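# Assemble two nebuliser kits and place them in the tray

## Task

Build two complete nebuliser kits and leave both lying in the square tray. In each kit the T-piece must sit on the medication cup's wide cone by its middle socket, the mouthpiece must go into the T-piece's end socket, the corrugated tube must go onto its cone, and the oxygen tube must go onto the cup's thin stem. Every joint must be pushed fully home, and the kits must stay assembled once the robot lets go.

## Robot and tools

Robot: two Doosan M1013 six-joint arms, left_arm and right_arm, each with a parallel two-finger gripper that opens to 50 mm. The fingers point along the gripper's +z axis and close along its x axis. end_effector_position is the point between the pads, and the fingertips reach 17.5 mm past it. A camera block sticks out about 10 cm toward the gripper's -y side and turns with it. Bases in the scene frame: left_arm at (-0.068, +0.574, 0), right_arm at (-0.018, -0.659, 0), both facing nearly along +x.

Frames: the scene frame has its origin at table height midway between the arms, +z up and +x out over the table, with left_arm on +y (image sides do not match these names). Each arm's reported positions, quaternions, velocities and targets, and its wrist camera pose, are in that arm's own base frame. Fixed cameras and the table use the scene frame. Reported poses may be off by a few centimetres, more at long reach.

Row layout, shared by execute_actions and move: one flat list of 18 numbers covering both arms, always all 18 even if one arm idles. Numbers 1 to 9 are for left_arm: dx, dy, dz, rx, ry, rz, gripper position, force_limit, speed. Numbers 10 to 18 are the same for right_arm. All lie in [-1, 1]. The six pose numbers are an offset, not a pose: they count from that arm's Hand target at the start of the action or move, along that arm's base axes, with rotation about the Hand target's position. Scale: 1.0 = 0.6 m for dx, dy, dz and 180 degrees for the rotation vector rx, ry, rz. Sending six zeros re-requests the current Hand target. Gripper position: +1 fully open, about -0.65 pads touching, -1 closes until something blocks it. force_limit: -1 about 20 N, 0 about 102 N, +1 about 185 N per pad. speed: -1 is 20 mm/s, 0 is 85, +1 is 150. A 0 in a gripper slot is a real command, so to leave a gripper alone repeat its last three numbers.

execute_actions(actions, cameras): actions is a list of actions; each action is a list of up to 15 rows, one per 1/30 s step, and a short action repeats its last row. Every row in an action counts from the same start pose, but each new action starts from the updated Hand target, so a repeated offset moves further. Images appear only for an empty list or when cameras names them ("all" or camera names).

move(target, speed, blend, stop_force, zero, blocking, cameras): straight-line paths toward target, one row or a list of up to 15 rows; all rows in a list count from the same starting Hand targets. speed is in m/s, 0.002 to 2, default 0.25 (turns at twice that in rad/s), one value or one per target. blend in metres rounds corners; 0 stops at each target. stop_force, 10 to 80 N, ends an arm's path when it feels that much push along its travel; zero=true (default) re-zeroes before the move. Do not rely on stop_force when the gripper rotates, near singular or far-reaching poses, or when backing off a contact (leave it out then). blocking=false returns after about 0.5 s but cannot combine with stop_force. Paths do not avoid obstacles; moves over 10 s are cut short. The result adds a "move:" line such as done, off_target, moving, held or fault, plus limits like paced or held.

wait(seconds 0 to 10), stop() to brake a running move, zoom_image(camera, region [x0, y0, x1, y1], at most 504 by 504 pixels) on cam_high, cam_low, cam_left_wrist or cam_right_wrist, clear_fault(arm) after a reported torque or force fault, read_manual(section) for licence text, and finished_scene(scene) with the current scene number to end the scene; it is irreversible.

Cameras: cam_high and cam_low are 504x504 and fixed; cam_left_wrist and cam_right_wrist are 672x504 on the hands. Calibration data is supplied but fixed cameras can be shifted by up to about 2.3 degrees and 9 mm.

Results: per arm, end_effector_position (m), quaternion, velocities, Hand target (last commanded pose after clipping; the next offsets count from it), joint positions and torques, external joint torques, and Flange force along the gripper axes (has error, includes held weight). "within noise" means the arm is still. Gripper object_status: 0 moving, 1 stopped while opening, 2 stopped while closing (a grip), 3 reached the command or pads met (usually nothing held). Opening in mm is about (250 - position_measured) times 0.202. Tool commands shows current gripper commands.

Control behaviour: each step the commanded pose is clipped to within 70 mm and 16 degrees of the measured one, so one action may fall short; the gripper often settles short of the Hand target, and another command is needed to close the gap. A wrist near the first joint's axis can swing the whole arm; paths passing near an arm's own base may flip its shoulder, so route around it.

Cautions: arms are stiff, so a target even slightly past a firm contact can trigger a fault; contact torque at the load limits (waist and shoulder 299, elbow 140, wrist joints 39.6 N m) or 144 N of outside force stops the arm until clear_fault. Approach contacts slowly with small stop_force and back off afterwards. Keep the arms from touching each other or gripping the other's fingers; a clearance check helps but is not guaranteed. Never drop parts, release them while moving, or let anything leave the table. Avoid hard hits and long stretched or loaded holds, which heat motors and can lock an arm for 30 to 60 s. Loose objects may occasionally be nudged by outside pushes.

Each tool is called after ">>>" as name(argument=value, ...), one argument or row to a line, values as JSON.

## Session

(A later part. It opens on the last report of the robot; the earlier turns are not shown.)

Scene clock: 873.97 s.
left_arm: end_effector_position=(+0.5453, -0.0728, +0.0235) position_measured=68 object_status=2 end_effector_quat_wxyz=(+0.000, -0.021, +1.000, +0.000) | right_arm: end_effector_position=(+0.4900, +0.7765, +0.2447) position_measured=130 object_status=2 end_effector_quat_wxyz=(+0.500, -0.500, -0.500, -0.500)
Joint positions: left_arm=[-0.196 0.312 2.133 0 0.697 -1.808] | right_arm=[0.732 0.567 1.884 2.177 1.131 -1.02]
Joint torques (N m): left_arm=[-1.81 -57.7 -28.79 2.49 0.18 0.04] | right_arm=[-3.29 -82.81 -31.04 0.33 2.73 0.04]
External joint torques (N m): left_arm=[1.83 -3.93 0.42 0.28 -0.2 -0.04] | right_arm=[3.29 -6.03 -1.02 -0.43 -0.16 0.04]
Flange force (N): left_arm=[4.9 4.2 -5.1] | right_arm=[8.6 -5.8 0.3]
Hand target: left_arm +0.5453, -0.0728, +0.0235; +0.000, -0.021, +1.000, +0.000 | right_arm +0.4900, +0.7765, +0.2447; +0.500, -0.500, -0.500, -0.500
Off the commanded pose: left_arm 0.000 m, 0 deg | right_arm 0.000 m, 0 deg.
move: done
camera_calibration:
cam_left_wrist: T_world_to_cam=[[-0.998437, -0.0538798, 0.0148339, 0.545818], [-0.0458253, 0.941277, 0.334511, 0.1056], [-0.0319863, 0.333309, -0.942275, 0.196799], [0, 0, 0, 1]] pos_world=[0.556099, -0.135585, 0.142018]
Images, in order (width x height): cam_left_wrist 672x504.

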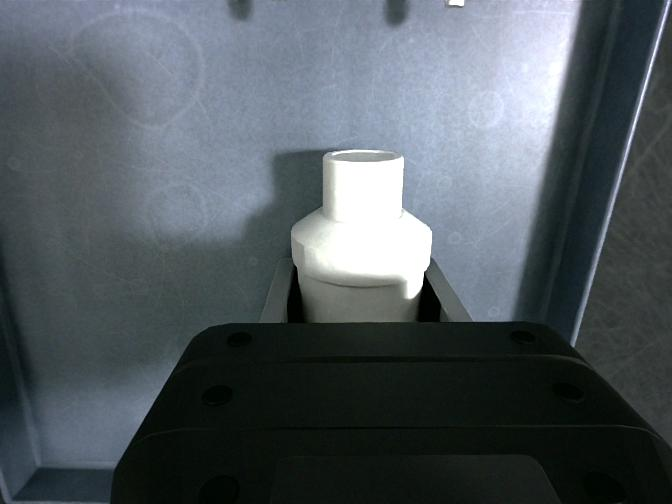

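>>> move(
  target=[
    [0, 0, 0.25, 0, 0, 0, -1, -0.3, -0.5, 0, 0, 0, 0, 0, 0, -0.98, -0.2, -0.8],
    [-0.03, -0.4953, 0.3687, 0.0156, -0.0002, -0.0322, -1, -0.3, -0.5, 0, 0, 0, 0, 0, 0, -0.98, -0.2, -0.8],
  ],
  speed=[0.25, 0.35],
  blend=[0.05, 0],
  cameras=["cam_left_wrist", "cam_low", "cam_right_wrist"],
)

>>> zoom_image(
  camera="cam_left_wrist",
  region=[290, 40, 430, 300],
)

>>> zoom_image(
  camera="cam_low",
  region=[340, 195, 468, 265],
)

Scene clock: 899.70 s.
left_arm: end_effector_position=(+0.5273, -0.3700, +0.2447) position_measured=68 object_status=2 end_effector_quat_wxyz=(+0.001, +0.030, +0.999, +0.025) | right_arm: end_effector_position=(+0.4900, +0.7765, +0.2447) position_measured=130 object_status=2 end_effector_quat_wxyz=(+0.500, -0.500, -0.500, -0.500)
Joint positions: left_arm=[-0.683 0.224 1.755 0.043 1.191 -2.211] | right_arm=[0.732 0.567 1.884 2.177 1.131 -1.02]
Joint torques (N m): left_arm=[-2.11 -61.11 -40.73 3.85 0.26 0.05] | right_arm=[-3.51 -82.51 -31.07 0.32 2.71 0.02]
External joint torques (N m): left_arm=[2 -3.46 0.16 0.23 -0.21 -0.05] | right_arm=[3.62 -6.54 -1.3 -0.42 -0.12 0.06]
Flange force (N): left_arm=[3.0 5.6 -1.4] | right_arm=[9.4 -6.1 0.6]
Hand target: left_arm +0.5273, -0.3700, +0.2447; +0.001, +0.030, +0.999, +0.025 | right_arm +0.4900, +0.7765, +0.2447; +0.500, -0.500, -0.500, -0.500
Off the commanded pose: left_arm 0.000 m, 0 deg | right_arm 0.000 m, 0 deg.
move: done
camera_calibration:
cam_left_wrist: T_world_to_cam=[[-0.998822, 0.0464766, 0.0139444, 0.546088], [0.0482863, 0.92364, 0.380207, 0.243062], [0.00479112, 0.380432, -0.924796, 0.497475], [0, 0, 0, 1]] pos_world=[0.531325, -0.439138, 0.360034]
cam_right_wrist: T_world_to_cam=[[-0.00598632, 0.00480132, 0.999971, -0.235232], [0.934004, -0.357189, 0.00730644, -0.164349], [0.357213, 0.93402, -0.0023462, -0.769712], [0, 0, 0, 1]] pos_world=[0.427045, 0.661352, 0.23462]
Images, in order (width x height): cam_low 504x504, cam_left_wrist 672x504, cam_right_wrist 672x504.

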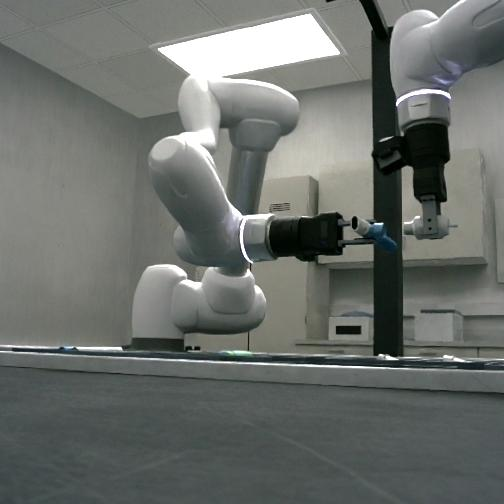

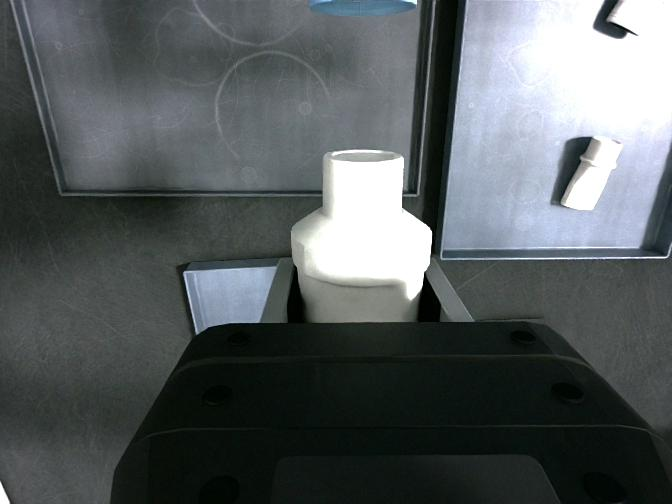

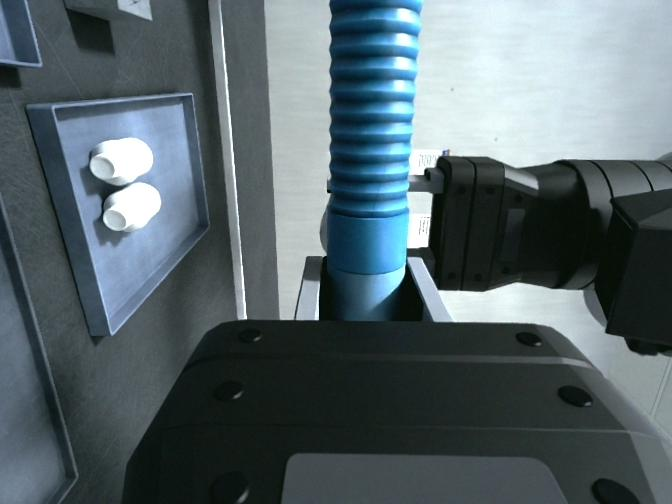

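Scaled by 1.938.

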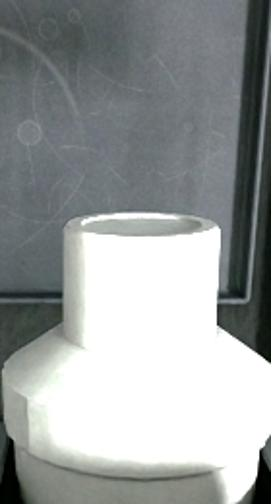

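Scaled by 3.938.

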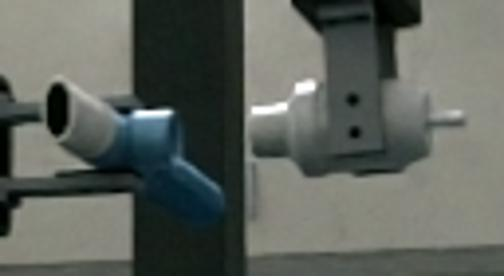

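>>> move(
  target=[0, -0.0333, 0, 0, 0, 0, -1, -0.3, -0.5, 0, 0, 0, 0, 0, 0, -0.98, -0.2, -0.8],
  speed=0.06,
  cameras=["cam_left_wrist", "cam_low"],
)

>>> zoom_image(
  camera="cam_left_wrist",
  region=[290, 40, 430, 240],
)

>>> zoom_image(
  camera="cam_low",
  region=[370, 205, 450, 250],
)

Scene clock: 914.57 s.
left_arm: end_effector_position=(+0.5273, -0.3900, +0.2447) position_measured=68 object_status=2 end_effector_quat_wxyz=(+0.001, +0.030, +0.999, +0.025) | right_arm: end_effector_position=(+0.4900, +0.7765, +0.2447) position_measured=130 object_status=2 end_effector_quat_wxyz=(+0.500, -0.500, -0.500, -0.500)
Joint positions: left_arm=[-0.707 0.242 1.732 0.042 1.197 -2.234] | right_arm=[0.732 0.567 1.884 2.177 1.131 -1.02]
Joint torques (N m): left_arm=[-1.96 -63.02 -40.86 3.75 0.23 -0.04] | right_arm=[-3.56 -82.84 -31.04 0.33 2.75 0.02]
External joint torques (N m): left_arm=[1.9 -3.57 0.17 0.34 -0.19 0.04] | right_arm=[4.1 -5.03 -0.69 -0.47 -0.19 0.06]
Flange force (N): left_arm=[3.0 5.7 -1.5] | right_arm=[7.3 -6.2 1.4]
Hand target: left_arm +0.5273, -0.3900, +0.2447; +0.001, +0.030, +0.999, +0.025 | right_arm +0.4900, +0.7765, +0.2447; +0.500, -0.500, -0.500, -0.500
Off the commanded pose: left_arm 0.000 m, 0 deg | right_arm 0.000 m, 0 deg.
move: done
camera_calibration:
cam_left_wrist: T_world_to_cam=[[-0.998817, 0.0465677, 0.0139825, 0.547048], [0.048385, 0.923635, 0.380206, 0.261573], [0.00479062, 0.380433, -0.924796, 0.505122], [0, 0, 0, 1]] pos_world=[0.531325, -0.459238, 0.360034]
Images, in order (width x height): cam_low 504x504, cam_left_wrist 672x504.

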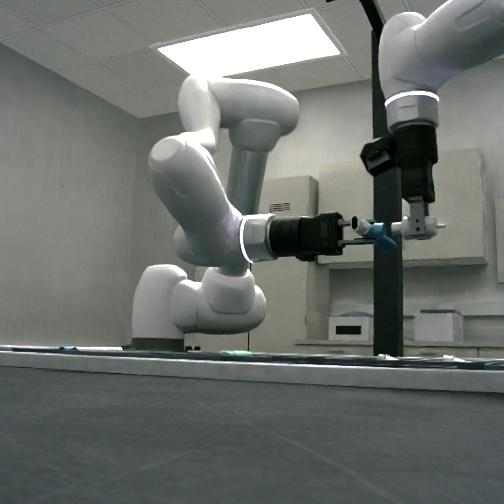

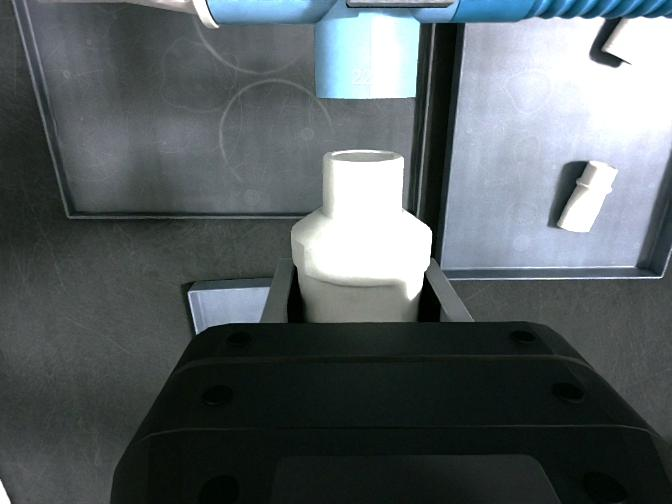

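Scaled by 2.520.

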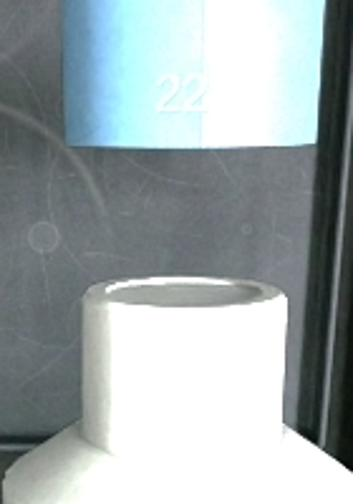

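Scaled by 6.300.

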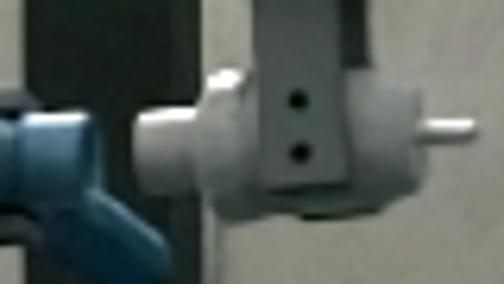

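>>> move(
  target=[-0.0033, -0.005, 0.0005, 0, 0, 0.0089, -1, -0.3, -0.5, 0, 0, 0, 0, 0, 0, -0.98, -0.2, -0.8],
  speed=0.05,
  cameras=["cam_left_wrist", "cam_low"],
)

>>> zoom_image(
  camera="cam_left_wrist",
  region=[290, 40, 430, 240],
)

>>> zoom_image(
  camera="cam_low",
  region=[370, 205, 450, 250],
)

Scene clock: 964.33 s.
left_arm: end_effector_position=(+0.5253, -0.3930, +0.2450) position_measured=68 object_status=2 end_effector_quat_wxyz=(+0.001, +0.016, +1.000, +0.025) | right_arm: end_effector_position=(+0.4900, +0.7765, +0.2447) position_measured=130 object_status=2 end_effector_quat_wxyz=(+0.500, -0.500, -0.500, -0.500)
Joint positions: left_arm=[-0.712 0.243 1.731 0.041 1.199 -2.267] | right_arm=[0.732 0.567 1.884 2.177 1.131 -1.02]
Joint torques (N m): left_arm=[-2.34 -62.82 -40.85 3.79 0.22 -0.03] | right_arm=[-3.4 -82.56 -31.09 0.34 2.75 0.03]
External joint torques (N m): left_arm=[2.17 -3.96 0.08 0.32 -0.17 0.03] | right_arm=[3.36 -6.07 -1.14 -0.43 -0.17 0.04]
Flange force (N): left_arm=[2.9 6.3 -1.8] | right_arm=[8.7 -5.7 0.5]
Hand target: left_arm +0.5253, -0.3930, +0.2450; +0.001, +0.016, +1.000, +0.025 | right_arm +0.4900, +0.7765, +0.2447; +0.500, -0.500, -0.500, -0.500
Off the commanded pose: left_arm 0.000 m, 0 deg | right_arm 0.000 m, 0 deg.
move: done
camera_calibration:
cam_left_wrist: T_world_to_cam=[[-0.999729, 0.0185855, 0.0139973, 0.534675], [0.0225129, 0.924611, 0.380246, 0.278331], [-0.00587504, 0.380459, -0.924779, 0.512179], [0, 0, 0, 1]] pos_world=[0.531274, -0.462148, 0.360334]
Images, in order (width x height): cam_low 504x504, cam_left_wrist 672x504.

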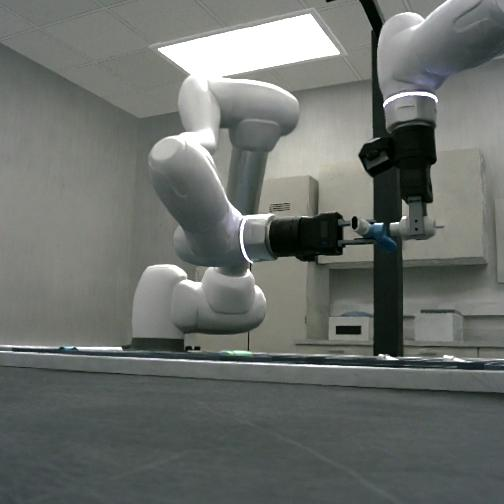

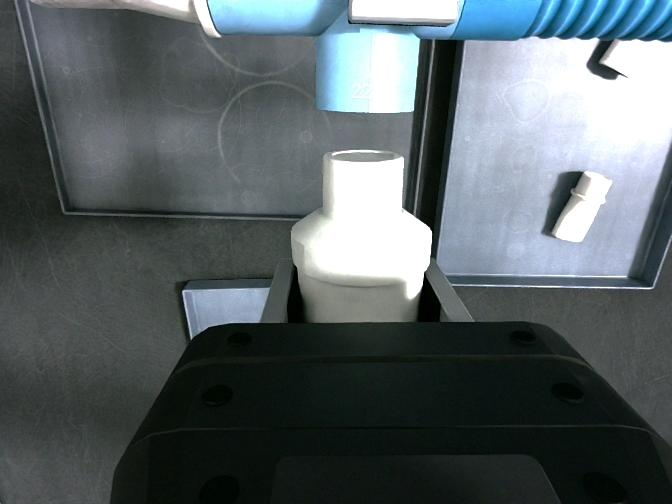

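Scaled by 2.520.

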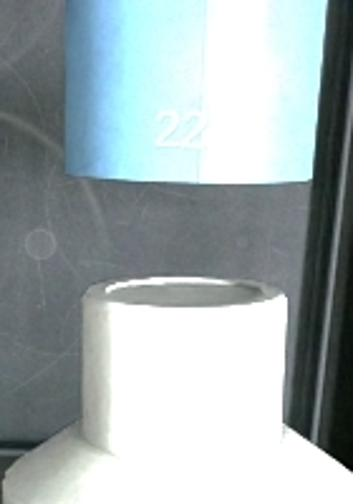

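Scaled by 6.300.

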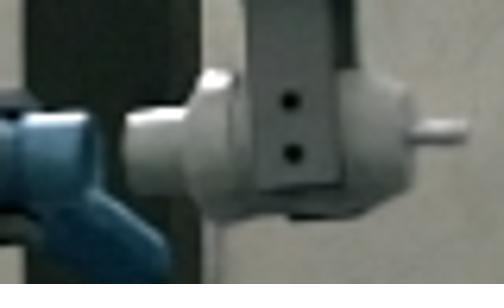

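>>> zoom_image(
  camera="cam_low",
  region=[366, 212, 410, 247],
)

Scaled by 11.455.

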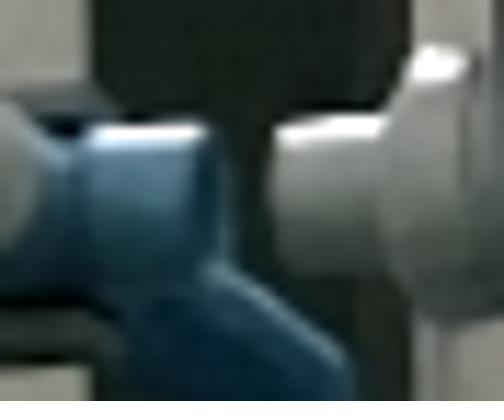

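>>> move(
  target=[-0.0019, -0.06, -0.0005, 0, 0, 0, -1, -0.3, -0.5, 0, 0, 0, 0, 0, 0, -0.98, -0.2, -0.8],
  speed=0.025,
  stop_force=35,
  cameras=["cam_left_wrist", "cam_low"],
)

>>> zoom_image(
  camera="cam_left_wrist",
  region=[290, 90, 430, 290],
)

>>> zoom_image(
  camera="cam_low",
  region=[366, 205, 446, 250],
)

Scene clock: 1025.57 s.
left_arm: end_effector_position=(+0.5245, -0.4190, +0.2447) position_measured=68 object_status=2 end_effector_quat_wxyz=(+0.000, +0.016, +1.000, +0.025) | right_arm: end_effector_position=(+0.4901, +0.7765, +0.2447) position_measured=130 object_status=2 end_effector_quat_wxyz=(+0.500, -0.500, -0.500, -0.500)
Joint positions: left_arm=[-0.742 0.267 1.7 0.041 1.207 -2.296] | right_arm=[0.732 0.567 1.884 2.177 1.131 -1.02]
Joint torques (N m): left_arm=[-27.38 -64.92 -56.77 -6.14 -8.56 -0.25] | right_arm=[17.47 -77.59 -42.95 0.34 1.78 0.03]
External joint torques (N m): left_arm=[27.25 -4.46 15.88 10.26 8.61 0.25] | right_arm=[-17.39 -11.18 10.84 -0.44 0.8 0.04]
Flange force (N): left_arm=[0.5 51.6 2.7] | right_arm=[11.2 -7.1 -44.4]
Hand target: left_arm +0.5245, -0.4190, +0.2447; +0.000, +0.016, +1.000, +0.025 (not the last commanded pose) | right_arm +0.4900, +0.7765, +0.2447; +0.500, -0.500, -0.500, -0.500
Off the commanded pose: left_arm 0.010 m, 0 deg | right_arm 0.000 m, 0 deg.
move: contact (left_arm)
camera_calibration:
cam_left_wrist: T_world_to_cam=[[-0.999725, 0.0185523, 0.0143272, 0.53423], [0.0226124, 0.924322, 0.380944, 0.30219], [-0.00617553, 0.381163, -0.924487, 0.522132], [0, 0, 0, 1]] pos_world=[0.530474, -0.488249, 0.359933]
Images, in order (width x height): cam_low 504x504, cam_left_wrist 672x504.

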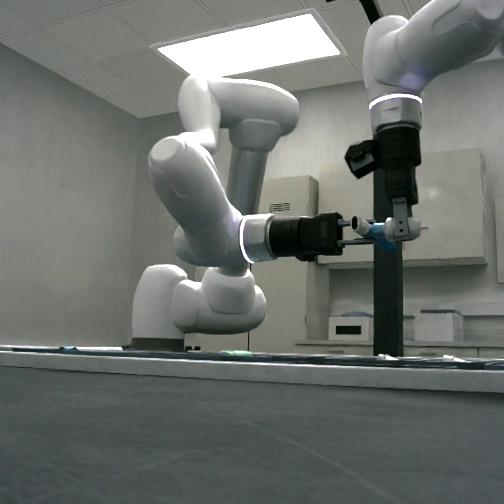

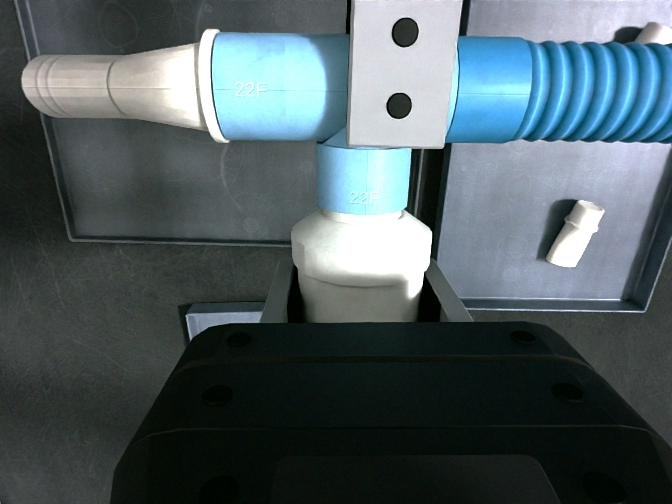

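Scaled by 2.520.

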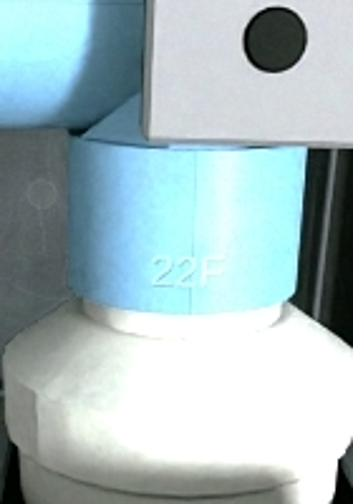

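Scaled by 6.300.

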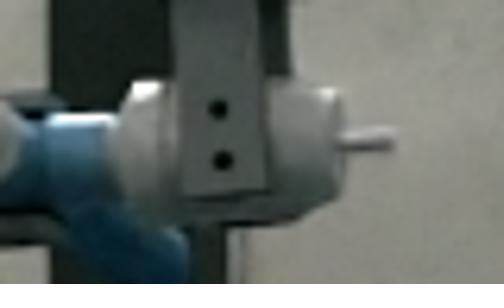

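>>> move(
  target=[
    [0, -0.0017, 0, 0.0014, 0.0444, 0, -1, -0.3, -0.5, 0, 0, 0, 0, 0, 0, -0.98, -0.2, -0.8],
    [-0.0001, -0.0033, 0, -0.0014, -0.0444, 0, -1, -0.3, -0.5, 0, 0, 0, 0, 0, 0, -0.98, -0.2, -0.8],
  ],
  speed=0.15,
  blend=[0.002, 0],
  cameras=["cam_left_wrist"],
)

>>> zoom_image(
  camera="cam_left_wrist",
  region=[290, 90, 430, 290],
)

Scene clock: 1041.67 s.
left_arm: end_effector_position=(+0.5244, -0.4210, +0.2447) position_measured=68 object_status=2 end_effector_quat_wxyz=(+0.070, +0.014, +0.997, +0.024) | right_arm: end_effector_position=(+0.4900, +0.7765, +0.2447) position_measured=130 object_status=2 end_effector_quat_wxyz=(+0.500, -0.500, -0.500, -0.500)
Joint positions: left_arm=[-0.785 0.223 1.762 0.149 1.093 -2.392] | right_arm=[0.732 0.567 1.884 2.177 1.131 -1.02]
Joint torques (N m): left_arm=[-20.47 -60.6 -58.59 -1.5 -10.7 -0.9] | right_arm=[19.17 -79.11 -38.62 -0.3 3.21 1.47]
External joint torques (N m): left_arm=[20.29 -4.31 17.59 5.8 10.46 0.89] | right_arm=[-19.01 -9.46 6.52 0.19 -0.63 -1.4]
Flange force (N): left_arm=[6.9 45.1 0.2] | right_arm=[9.0 -0.2 -36.9]
Hand target: left_arm +0.5244, -0.4210, +0.2447; +0.070, +0.014, +0.997, +0.024 | right_arm +0.4900, +0.7765, +0.2447; +0.500, -0.500, -0.500, -0.500
Off the commanded pose: left_arm 0.000 m, 0 deg | right_arm 0.000 m, 0 deg.
move: done
camera_calibration:
cam_left_wrist: T_world_to_cam=[[-0.991995, 0.018316, -0.124943, 0.564078], [-0.0302828, 0.926049, 0.376186, 0.333586], [0.122594, 0.376959, -0.918081, 0.452021], [0, 0, 0, 1]] pos_world=[0.51425, -0.489642, 0.35998]
Images, in order (width x height): cam_left_wrist 672x504.

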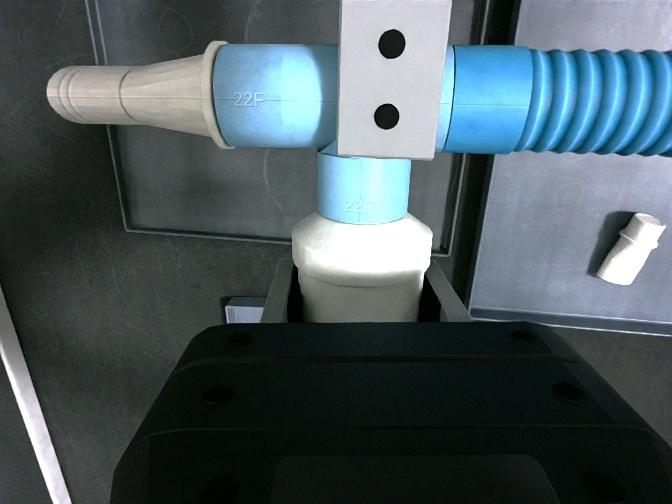

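Scaled by 2.520.

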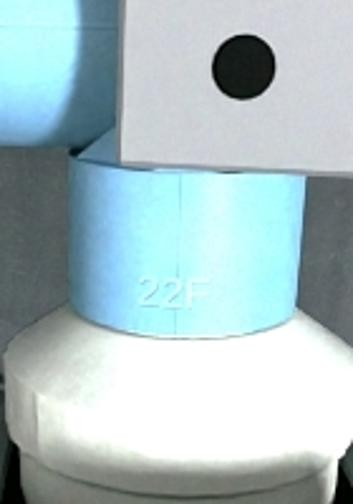

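>>> move(
  target=[
    [-0.0001, -0.0013, 0, 0.0028, 0.0888, 0, -1, -0.3, -0.5, 0, 0, 0, 0, 0, 0, -0.98, -0.2, -0.8],
    [-0.0001, -0.0025, 0, 0.0014, 0.0444, 0, -1, -0.3, -0.5, 0, 0, 0, 0, 0, 0, -0.98, -0.2, -0.8],
  ],
  speed=0.15,
  blend=[0.002, 0],
  cameras=["cam_left_wrist"],
)

>>> zoom_image(
  camera="cam_left_wrist",
  region=[290, 90, 430, 290],
)

Scene clock: 1050.13 s.
left_arm: end_effector_position=(+0.5244, -0.4225, +0.2447) position_measured=68 object_status=2 end_effector_quat_wxyz=(+0.000, +0.016, +1.000, +0.025) | right_arm: end_effector_position=(+0.4900, +0.7765, +0.2446) position_measured=130 object_status=2 end_effector_quat_wxyz=(+0.500, -0.500, -0.500, -0.500)
Joint positions: left_arm=[-0.746 0.27 1.696 0.04 1.208 -2.3] | right_arm=[0.732 0.567 1.884 2.177 1.131 -1.02]
Joint torques (N m): left_arm=[-30.6 -65.81 -58.63 -6.18 -10.26 -0.29] | right_arm=[18.08 -75.93 -43.49 1.55 1.43 1.91]
External joint torques (N m): left_arm=[30.48 -3.85 17.82 10.28 10.31 0.29] | right_arm=[-17.85 -13.22 11.2 -1.66 1.16 -1.83]
Flange force (N): left_arm=[-1.0 56.4 2.6] | right_arm=[11.5 -9.3 -48.6]
Hand target: left_arm +0.5244, -0.4225, +0.2447; +0.000, +0.016, +1.000, +0.025 | right_arm +0.4900, +0.7765, +0.2447; +0.500, -0.500, -0.500, -0.500
Off the commanded pose: left_arm 0.000 m, 0 deg | right_arm 0.000 m, 0 deg.
move: done
camera_calibration:
cam_left_wrist: T_world_to_cam=[[-0.999728, 0.0184999, 0.0141921, 0.534217], [0.0225113, 0.924393, 0.380776, 0.305483], [-0.00607474, 0.380992, -0.924558, 0.523315], [0, 0, 0, 1]] pos_world=[0.530374, -0.491649, 0.359933]
Images, in order (width x height): cam_left_wrist 672x504.

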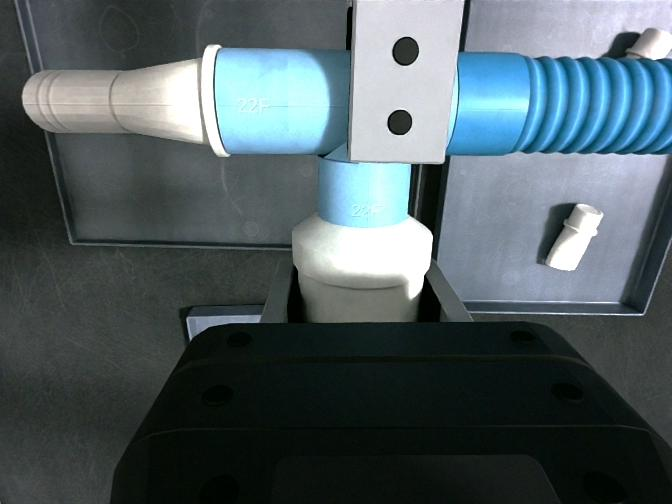

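Scaled by 2.520.

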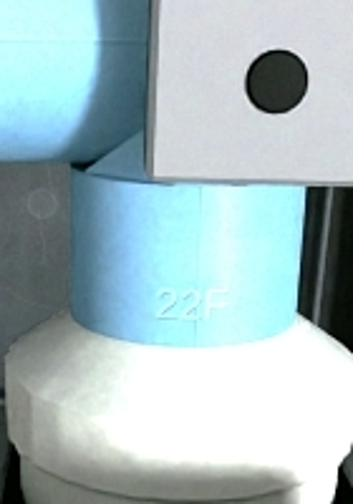

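>>> move(
  target=[
    [0, 0, 0, 0, 0, 0, 1, -0.3, 0, 0, 0, 0, 0, 0, 0, -0.98, -0.2, -0.8],
    [0, 0, 0.2, 0, 0, 0, 1, -0.3, 0, 0, 0, 0, 0, 0, 0, -0.98, -0.2, -0.8],
    [0, 0, 0.2, 0, 0, 0, 1, -0.3, 0, -0.2743, 0.2518, -0.1538, 0, 0, 0, -0.98, -0.2, -0.8],
    [-0.002, -0.6027, -0.1578, -0.0124, 0.0125, -0.4929, 0.2, -0.3, 0, -0.2743, 0.2518, -0.1538, 0, 0, 0, -0.98, -0.2, -0.8],
  ],
  speed=[0.1, 0.2, 0.2, 0.45],
  blend=[0, 0.01, 0.01, 0],
  cameras=["cam_left_wrist", "cam_right_wrist"],
)

Scene clock: 1111.47 s.
left_arm: end_effector_position=(+0.5234, -0.5529, +0.2871) position_measured=3 object_status=3 end_effector_quat_wxyz=(+0.001, +0.291, +0.957, +0.017) | right_arm: end_effector_position=(+0.3255, +0.9276, +0.1524) position_measured=130 object_status=2 end_effector_quat_wxyz=(+0.500, -0.500, -0.500, -0.500)
Joint positions: left_arm=[-0.87 0.375 1.471 0.031 1.313 -1.858] | right_arm=[1.051 0.717 1.843 2.542 1.074 -1.256]
Joint torques (N m): left_arm=[-1.39 -77.28 -42.6 4.11 0.26 0] | right_arm=[-3.5 -91.1 -27.37 -0.64 3.05 0]
External joint torques (N m): left_arm=[1.25 -4.87 -0.05 0.15 -0.24 0] | right_arm=[3.85 -6.17 -0.7 -0.46 -0.18 0.07]
Flange force (N): left_arm=[7.0 3.4 -1.6] | right_arm=[9.1 -5.8 -1.0]
Hand target: left_arm +0.5234, -0.5530, +0.2870; +0.001, +0.291, +0.957, +0.017 (not the last commanded pose) | right_arm +0.3255, +0.9276, +0.1524; +0.500, -0.500, -0.500, -0.500
Tool commands: left_gripper/position=+1.0 left_gripper/force_limit=-0.3 left_gripper/speed=+0.0 right_gripper/position=-0.98 right_gripper/force_limit=-0.2 right_gripper/speed=-0.8
Off the commanded pose: left_arm 0.269 m, 57 deg | right_arm 0.000 m, 0 deg.
move: held (left_arm; a check stopped the path); path passed 3 of 4 targets; target 4's new numbers were not sent; limits=held
pose unreachable (left arm): on one or more control steps of this call, first in action 0 (counted from 0), this arm could not follow its commanded pose, so it was not sent that pose on those steps. It may still have moved: this result reports where it is.
cause: moving toward the commanded pose would bring a part of the arm too close to another arm (this arm's gripper and a part of the right arm just beyond its joint 4 (forearm roll), at the place that arm is still heading or pushing toward).
camera_calibration:
cam_left_wrist: T_world_to_cam=[[-0.837517, 0.545939, 0.0227303, 0.739286], [0.515239, 0.775203, 0.3655, 0.0739379], [0.18192, 0.317824, -0.930534, 0.480684], [0, 0, 0, 1]] pos_world=[0.493623, -0.613695, 0.403464]
cam_right_wrist: T_world_to_cam=[[-0.00598632, 0.00480132, 0.999971, -0.144646], [0.934004, -0.357189, 0.00730644, 0.044034], [0.357213, 0.93402, -0.0023462, -0.852261], [0, 0, 0, 1]] pos_world=[0.262445, 0.812452, 0.14232]
Images, in order (width x height): cam_left_wrist 672x504, cam_right_wrist 672x504.

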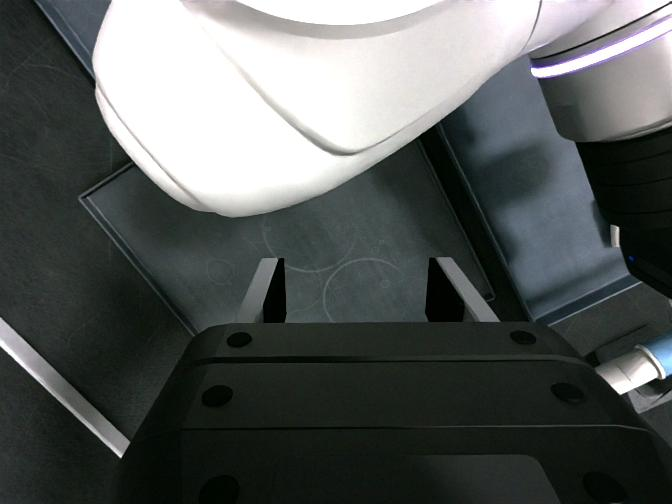

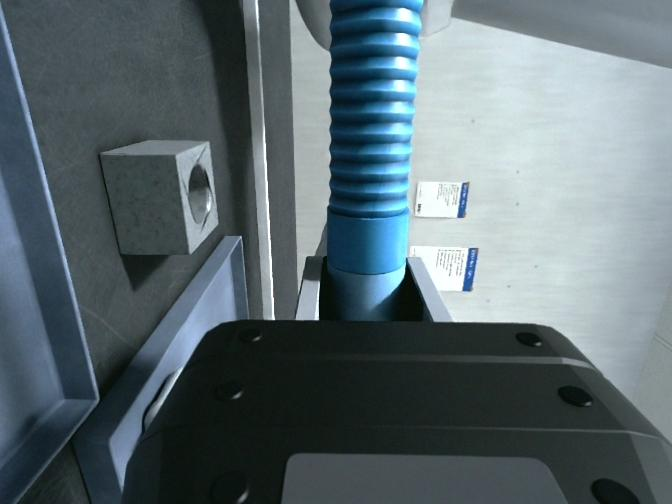

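>>> move(
  target=[
    [0, 0, 0, 0, 0, 0, 0.2, -0.3, 0, -0.1258, 0.004, -0.029, 0, 0, 0, -0.98, -0.2, -0.8],
    [0.1277, -0.045, 0.155, -0.005, -0.004, 0.34, 0.2, -0.3, 0, -0.1258, 0.004, -0.029, 0, 0, 0, -0.98, -0.2, -0.8],
    [0.0752, -0.3867, -0.2283, -0.0099, -0.0088, 0.6843, 0.2, -0.3, 0, -0.1258, 0.004, -0.029, 0, 0, 0, -0.98, -0.2, -0.8],
  ],
  speed=[0.2, 0.4, 0.4],
  blend=[0.01, 0.04, 0],
  cameras=["cam_left_wrist"],
)

Scene clock: 1262.80 s.
left_arm: end_effector_position=(+0.5686, -0.7850, +0.1501) position_measured=123 object_status=3 end_effector_quat_wxyz=(+0.000, +0.703, -0.711, +0.000) | right_arm: end_effector_position=(+0.2500, +0.9300, +0.1350) position_measured=130 object_status=2 end_effector_quat_wxyz=(+0.500, -0.500, -0.500, -0.500)
Joint positions: left_arm=[-0.979 0.771 1.084 0 1.287 -4.11] | right_arm=[1.148 0.717 1.904 2.665 1.099 -1.34]
Joint torques (N m): left_arm=[-1.83 -110.97 -42.39 3.95 0.13 0.04] | right_arm=[-3.44 -88.94 -24.89 -0.78 3.12 0.01]
External joint torques (N m): left_arm=[1.68 -6.5 -0.1 0.33 -0.17 -0.04] | right_arm=[3.45 -5.46 -0.79 -0.46 -0.2 0.06]
Flange force (N): left_arm=[-10.1 5.4 -3.2] | right_arm=[8.5 -4.9 -0.7]
Hand target: left_arm +0.5685, -0.7850, +0.1500; +0.000, +0.703, -0.711, +0.000 | right_arm +0.2500, +0.9300, +0.1350; +0.500, -0.500, -0.500, -0.500
Off the commanded pose: left_arm 0.000 m, 0 deg | right_arm 0.000 m, 0 deg.
move: done; blend cut to 0 m at target 1
camera_calibration:
cam_left_wrist: T_world_to_cam=[[0.000834519, -0.999881, 0.0153835, -0.782156], [-0.942395, 0.00435945, 0.334475, 0.508922], [-0.334502, -0.0147764, -0.942279, 0.452953], [0, 0, 0, 1]] pos_world=[0.631772, -0.777589, 0.268619]
Images, in order (width x height): cam_left_wrist 672x504.

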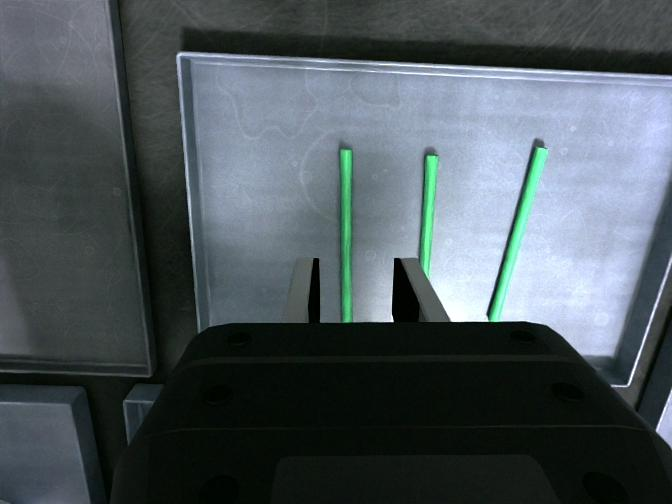

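>>> move(
  target=[
    [-0.0025,0,-0.2115,0,0,0,0.2,-0.3,0,0,0,0,0,0,0,-0.98,-0.2,-0.8],
    [-0.0025,0,-0.2115,0,0,0,-1,-0.5,-0.5,0,0,0,0,0,0,-0.98,-0.2,-0.8],
    [-0.0025,0,0.3832,0,0,0,-1,-0.5,-0.5,0,0,0,0,0,0,-0.98,-0.2,-0.8],
    [-0.0643,0.7767,0.3832,0,0,-0.5067,-1,-0.5,-0.5,0,0,0,0,0,0,-0.98,-0.2,-0.8],
  ],
  speed=[0.2,0.2,0.3,0.35],
  blend=[0,0,0.04,0],
)

Scene clock: 1336.67 s.
left_arm: end_effector_position=(+0.5299, -0.3190, +0.3799) position_measured=225 object_status=2 end_effector_quat_wxyz=(+0.000, +0.016, +1.000, +0.000) | right_arm: end_effector_position=(+0.2500, +0.9300, +0.1350) position_measured=130 object_status=2 end_effector_quat_wxyz=(+0.500, -0.500, -0.500, -0.500)
Joint positions: left_arm=[-0.598 0.109 1.639 0 1.394 -2.136] | right_arm=[1.148 0.717 1.904 2.665 1.099 -1.34]
Joint torques (N m): left_arm=[-1.53 -52.08 -43.76 3.95 0.15 -0.03] | right_arm=[-3.24 -88.73 -24.99 -0.82 3.13 0.04]
External joint torques (N m): left_arm=[1.4 -3.37 0.13 0.32 -0.2 0.03] | right_arm=[3.65 -6.23 -1.03 -0.46 -0.19 0.04]
Flange force (N): left_arm=[3.7 4.7 -0.4] | right_arm=[9.6 -5.2 -0.7]
Hand target: left_arm +0.5299, -0.3190, +0.3799; +0.000, +0.016, +1.000, +0.000 | right_arm +0.2500, +0.9300, +0.1350; +0.500, -0.500, -0.500, -0.500
Off the commanded pose: left_arm 0.000 m, 0 deg | right_arm 0.000 m, 0 deg.
move: done

>>> move(
  target=[
    [0,0,0,0,0,0,-1,-0.5,-0.5,0.4,-0.2558,0.1828,0,0,0,-0.98,-0.2,-0.8],
    [-0.0043,-0.02,-0.2023,0,0,0,-1,-0.5,-0.5,0.4,-0.2558,0.1828,0,0,0,-0.98,-0.2,-0.8],
  ],
  speed=[0.22,0.15],
  cameras=["cam_left_wrist","cam_low","cam_high"],
)

Scene clock: 1349.40 s.
left_arm: end_effector_position=(+0.5274, -0.3310, +0.2586) position_measured=225 object_status=2 end_effector_quat_wxyz=(+0.000, +0.016, +1.000, +0.000) | right_arm: end_effector_position=(+0.4900, +0.7765, +0.2447) position_measured=130 object_status=2 end_effector_quat_wxyz=(+0.500, -0.500, -0.500, -0.500)
Joint positions: left_arm=[-0.616 0.171 1.793 0 1.177 -2.154] | right_arm=[0.732 0.567 1.884 2.177 1.131 -1.02]
Joint torques (N m): left_arm=[-2.07 -55.82 -41.55 3.7 0.18 -0.01] | right_arm=[-3.47 -82.65 -31.07 0.36 2.74 0]
External joint torques (N m): left_arm=[1.98 -3.53 0.69 0.3 -0.23 0.01] | right_arm=[3.42 -5.64 -1.02 -0.45 -0.18 0.07]
Flange force (N): left_arm=[4.1 6.1 -1.0] | right_arm=[8.2 -5.5 0.7]
Hand target: left_arm +0.5274, -0.3310, +0.2585; +0.000, +0.016, +1.000, +0.000 | right_arm +0.4900, +0.7765, +0.2447; +0.500, -0.500, -0.500, -0.500
Off the commanded pose: left_arm 0.000 m, 0 deg | right_arm 0.000 m, 0 deg.
move: done
camera_calibration:
cam_left_wrist: T_world_to_cam=[[-0.999684, 0.0201151, 0.0150858, 0.53555], [0.0240043, 0.942077, 0.334536, 0.232557], [-0.00748279, 0.334793, -0.942262, 0.491367], [0, 0, 0, 1]] pos_world=[0.533476, -0.394365, 0.377118]
Images, in order (width x height): cam_high 504x504, cam_low 504x504, cam_left_wrist 672x504.

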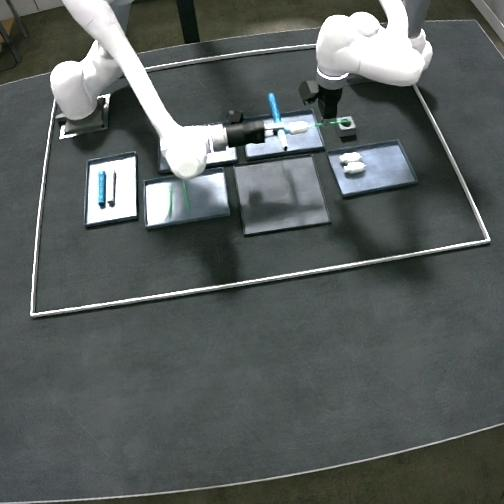

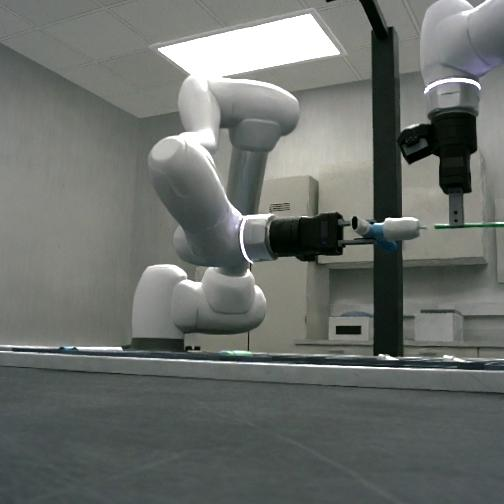

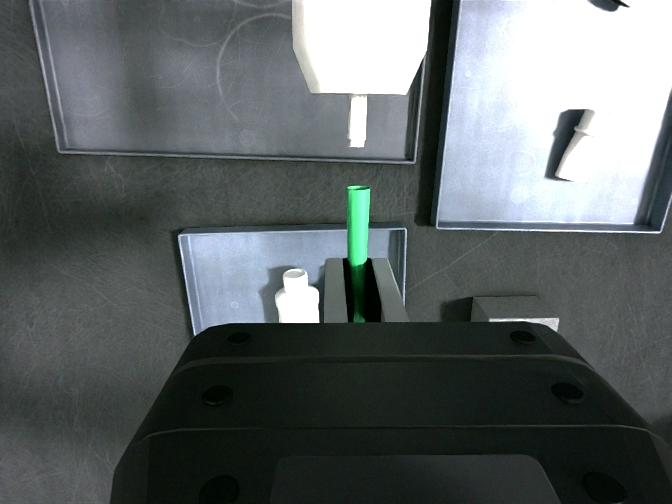

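>>> zoom_image(
  camera="cam_left_wrist",
  region=[290, 70, 430, 280],
)

>>> zoom_image(
  camera="cam_low",
  region=[360, 190, 504, 260],
)

Scaled by 2.400.

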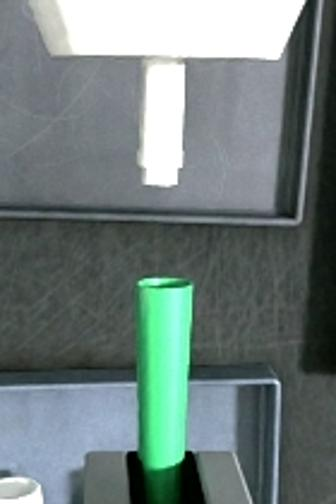

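Scaled by 3.500.

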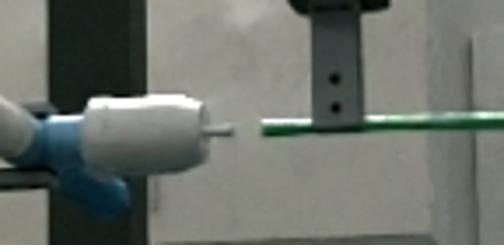

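>>> zoom_image(
  camera="cam_low",
  region=[410, 210, 460, 240],
)

Scaled by 10.080.

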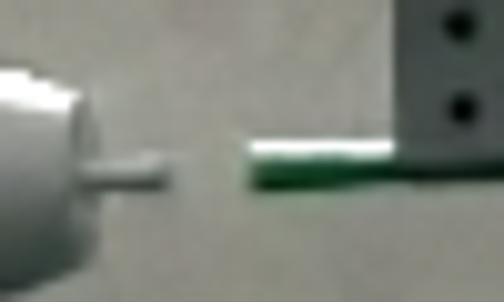

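>>> move(
  target=[
    [0.0008,0,-0.0008,0,0,0,-1,-0.5,-0.5,0,0,0,0,0,0,-0.98,-0.2,-0.8],
    [-0.0007,-0.05,-0.0008,0,0,0,-1,-0.5,-0.5,0,0,0,0,0,0,-0.98,-0.2,-0.8],
  ],
  speed=[0.02,0.025],
  stop_force=30,
  cameras=["cam_left_wrist","cam_low"],
)

Scene clock: 1419.70 s.
left_arm: end_effector_position=(+0.5269, -0.3605, +0.2579) position_measured=225 object_status=2 end_effector_quat_wxyz=(+0.000, +0.016, +1.000, +0.001) | right_arm: end_effector_position=(+0.4900, +0.7765, +0.2446) position_measured=130 object_status=2 end_effector_quat_wxyz=(+0.500, -0.500, -0.500, -0.500)
Joint positions: left_arm=[-0.654 0.196 1.764 0.001 1.182 -2.193] | right_arm=[0.732 0.567 1.884 2.177 1.131 -1.02]
Joint torques (N m): left_arm=[-24.58 -54.33 -49.47 -5.96 -6.35 0.11] | right_arm=[13.42 -84.32 -45.84 1.8 3.73 0.01]
External joint torques (N m): left_arm=[24.54 -7.82 8.42 9.99 6.3 -0.11] | right_arm=[-13.5 -4.52 13.52 -1.89 -1.15 0.07]
Flange force (N): left_arm=[-0.8 44.9 -6.3] | right_arm=[4.4 -8.2 -38.2]
Hand target: left_arm +0.5269, -0.3605, +0.2580; +0.000, +0.016, +1.000, +0.001 (not the last commanded pose) | right_arm +0.4900, +0.7765, +0.2447; +0.500, -0.500, -0.500, -0.500
Off the commanded pose: left_arm 0.001 m, 0 deg | right_arm 0.000 m, 0 deg.
move: contact (left_arm); path passed 1 of 2 targets
camera_calibration:
cam_left_wrist: T_world_to_cam=[[-0.99968, 0.0201284, 0.0153251, 0.53567], [0.0241035, 0.94179, 0.335336, 0.260213], [-0.00768329, 0.335598, -0.941974, 0.500953], [0, 0, 0, 1]] pos_world=[0.533076, -0.423967, 0.376417]
Images, in order (width x height): cam_low 504x504, cam_left_wrist 672x504.

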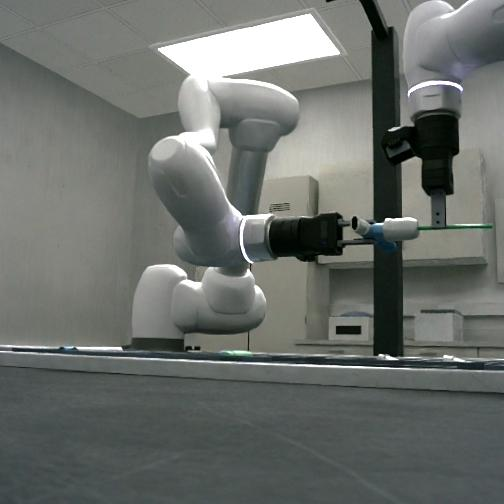

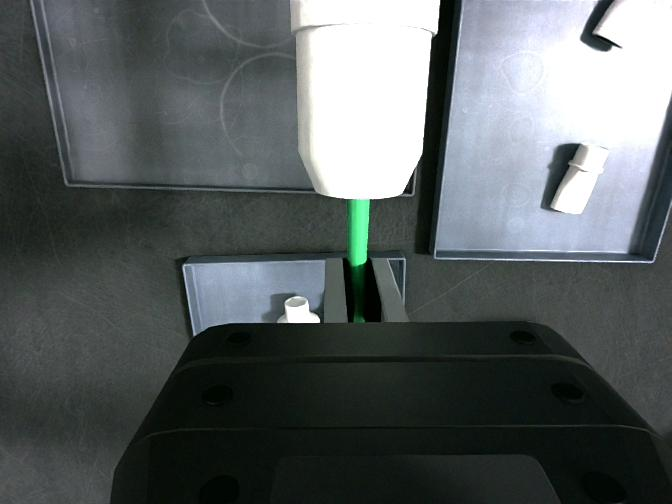

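>>> move(
  target=[-0.0001,-0.0027,0,0,0,0,-1,-0.5,-0.5,0,0,0,0,0,0,-0.98,-0.2,-0.8],
  speed=0.01,
  stop_force=30,
  cameras=["cam_left_wrist"],
)

>>> zoom_image(
  camera="cam_left_wrist",
  region=[290, 150, 430, 290],
)

Scene clock: 1427.13 s.
left_arm: end_effector_position=(+0.5270, -0.3616, +0.2580) position_measured=225 object_status=2 end_effector_quat_wxyz=(+0.000, +0.016, +1.000, +0.001) | right_arm: end_effector_position=(+0.4900, +0.7765, +0.2447) position_measured=130 object_status=2 end_effector_quat_wxyz=(+0.500, -0.500, -0.500, -0.500)
Joint positions: left_arm=[-0.656 0.197 1.763 0.001 1.182 -2.195] | right_arm=[0.732 0.567 1.884 2.177 1.131 -1.02]
Joint torques (N m): left_arm=[-44.52 -52.58 -59.94 -14.38 -12.68 0.08] | right_arm=[30.21 -81.62 -55.92 1.82 3.64 -0.01]
External joint torques (N m): left_arm=[44.46 -9.63 18.97 18.39 12.64 -0.08] | right_arm=[-29.89 -7.66 23.64 -1.94 -1.05 0.08]
Flange force (N): left_arm=[-2.0 81.1 -6.4] | right_arm=[5.6 -9.6 -73.4]
Hand target: left_arm +0.5270, -0.3616, +0.2580; +0.000, +0.016, +1.000, +0.001 | right_arm +0.4900, +0.7765, +0.2447; +0.500, -0.500, -0.500, -0.500
Off the commanded pose: left_arm 0.000 m, 0 deg | right_arm 0.000 m, 0 deg.
move: contact (left_arm)
camera_calibration:
cam_left_wrist: T_world_to_cam=[[-0.999685, 0.0201366, 0.0150091, 0.535817], [0.0240052, 0.94179, 0.335343, 0.261298], [-0.00738277, 0.335598, -0.941976, 0.501163], [0, 0, 0, 1]] pos_world=[0.533075, -0.425067, 0.376417]
Images, in order (width x height): cam_left_wrist 672x504.

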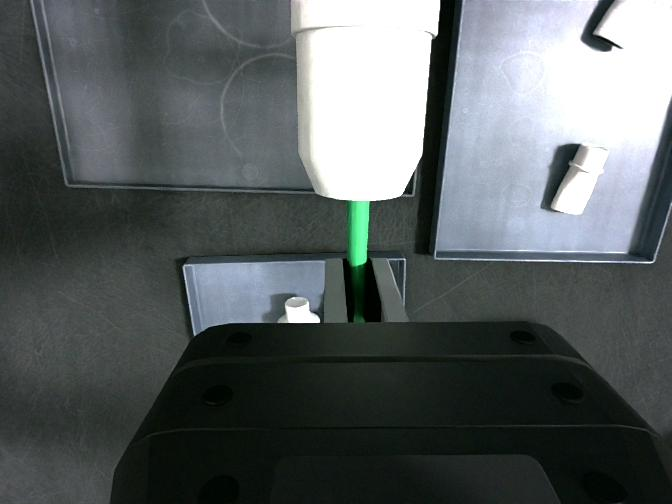

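Scaled by 3.600.

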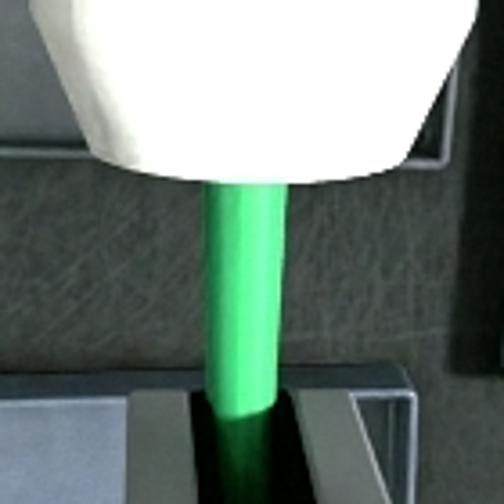

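>>> move(
  target=[
    [0,0,0,0,0,0,1,-0.3,0,0,0,0,0,0,0,-0.98,-0.2,-0.8],
    [0,0,0.0667,0,0,0,1,-0.3,0,0,0,0,0,0,0,-0.98,-0.2,-0.8],
    [-0.0043,-0.1015,0.0667,0,0,0,1,-0.3,0,0,0,0,0,0,0,-0.98,-0.2,-0.8],
    [-0.0043,-0.1015,-0.015,0,0,0,1,-0.3,0,0,0,0,0,0,0,-0.98,-0.2,-0.8],
    [-0.0043,-0.1015,-0.015,0,0,0,-1,-0.3,-0.5,0,0,0,0,0,0,-0.98,-0.2,-0.8],
  ],
  speed=[0.1,0.15,0.15,0.12,0.1],
  blend=[0,0.01,0,0,0],
)

Scene clock: 1454.83 s.
left_arm: end_effector_position=(+0.5244, -0.4225, +0.2489) position_measured=68 object_status=2 end_effector_quat_wxyz=(+0.000, +0.016, +1.000, +0.001) | right_arm: end_effector_position=(+0.4900, +0.7765, +0.2447) position_measured=130 object_status=2 end_effector_quat_wxyz=(+0.500, -0.500, -0.500, -0.500)
Joint positions: left_arm=[-0.73 0.254 1.708 0.001 1.18 -2.269] | right_arm=[0.732 0.567 1.884 2.177 1.131 -1.02]
Joint torques (N m): left_arm=[-1.43 -64.01 -41.48 3.76 -0.13 -0.17] | right_arm=[-2.85 -83.01 -30.87 0.3 2.86 0.08]
External joint torques (N m): left_arm=[1.25 -4.05 0.51 0.26 0.07 0.17] | right_arm=[3.65 -5.18 -1.09 -0.46 -0.29 0]
Flange force (N): left_arm=[4.3 5.9 -2.1] | right_arm=[7.6 -5.4 1.5]
Hand target: left_arm +0.5244, -0.4225, +0.2490; +0.000, +0.016, +1.000, +0.001 | right_arm +0.4900, +0.7765, +0.2447; +0.500, -0.500, -0.500, -0.500
Off the commanded pose: left_arm 0.000 m, 0 deg | right_arm 0.000 m, 0 deg.
move: done

>>> move(
  target=[
    [0,0,0,0,0,0,-1,-0.3,-0.5,0,0,0,0,0,0,1,0.2,0],
    [0,0,0,0,0,0,-1,-0.3,-0.5,0,-0.2,0,0,0,0,1,0.2,0],
    [0.2088,-0.2278,-0.215,0.05,0,-0.011,-1,-0.3,-0.5,-0.1167,-0.6275,0.1422,-0.25,0,0,1,0.2,0],
    [0.2088,-0.2278,-0.315,0.05,0,-0.011,-1,-0.3,-0.5,-0.1642,-0.944,-0.0745,-0.5,0,0,0.4,0.2,0],
  ],
  speed=[0.1,0.2,0.3,0.3],
  blend=[0,0.02,0.03,0],
  cameras=["cam_high","cam_low"],
)

Scene clock: 1537.67 s.
left_arm: end_effector_position=(+0.6497, -0.5592, +0.0600) position_measured=68 object_status=2 end_effector_quat_wxyz=(-0.001, +0.033, +0.996, +0.079) | right_arm: end_effector_position=(+0.3915, +0.2101, +0.2000) position_measured=92 object_status=3 end_effector_quat_wxyz=(+0.000, +0.707, +0.707, +0.000)
Joint positions: left_arm=[-0.789 0.704 1.387 0.123 1.164 -2.348] | right_arm=[0.415 -0.066 2.163 -0.001 1.044 0.416]
Joint torques (N m): left_arm=[-2.27 -102.34 -38.6 3.72 0.48 0.02] | right_arm=[-3.56 -26.83 -35.88 4.07 0.27 -0.07]
External joint torques (N m): left_arm=[2.06 -5.72 0.3 0.31 -0.17 -0.01] | right_arm=[3.58 -4.07 -1.57 -0.31 -0.21 0.07]
Flange force (N): left_arm=[5.5 8.1 -2.9] | right_arm=[5.5 -7.2 -5.4]
Hand target: left_arm +0.6497, -0.5592, +0.0600; -0.001, +0.033, +0.996, +0.079 | right_arm +0.3915, +0.2101, +0.2000; +0.000, +0.707, +0.707, +0.000
Off the commanded pose: left_arm 0.000 m, 0 deg | right_arm 0.000 m, 0 deg.
move: done
Images, in order (width x height): cam_high 504x504, cam_low 504x504.

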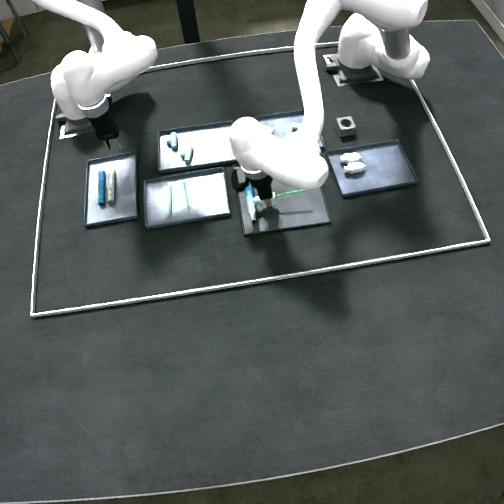

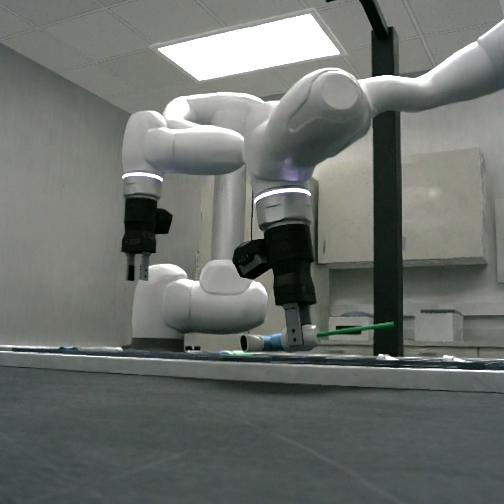

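>>> zoom_image(
  camera="cam_high",
  region=[220, 150, 340, 250],
)

Scaled by 4.200.

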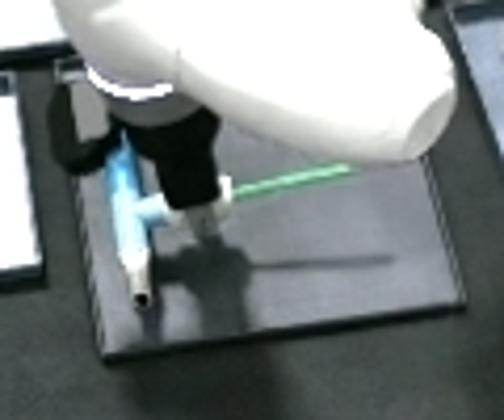

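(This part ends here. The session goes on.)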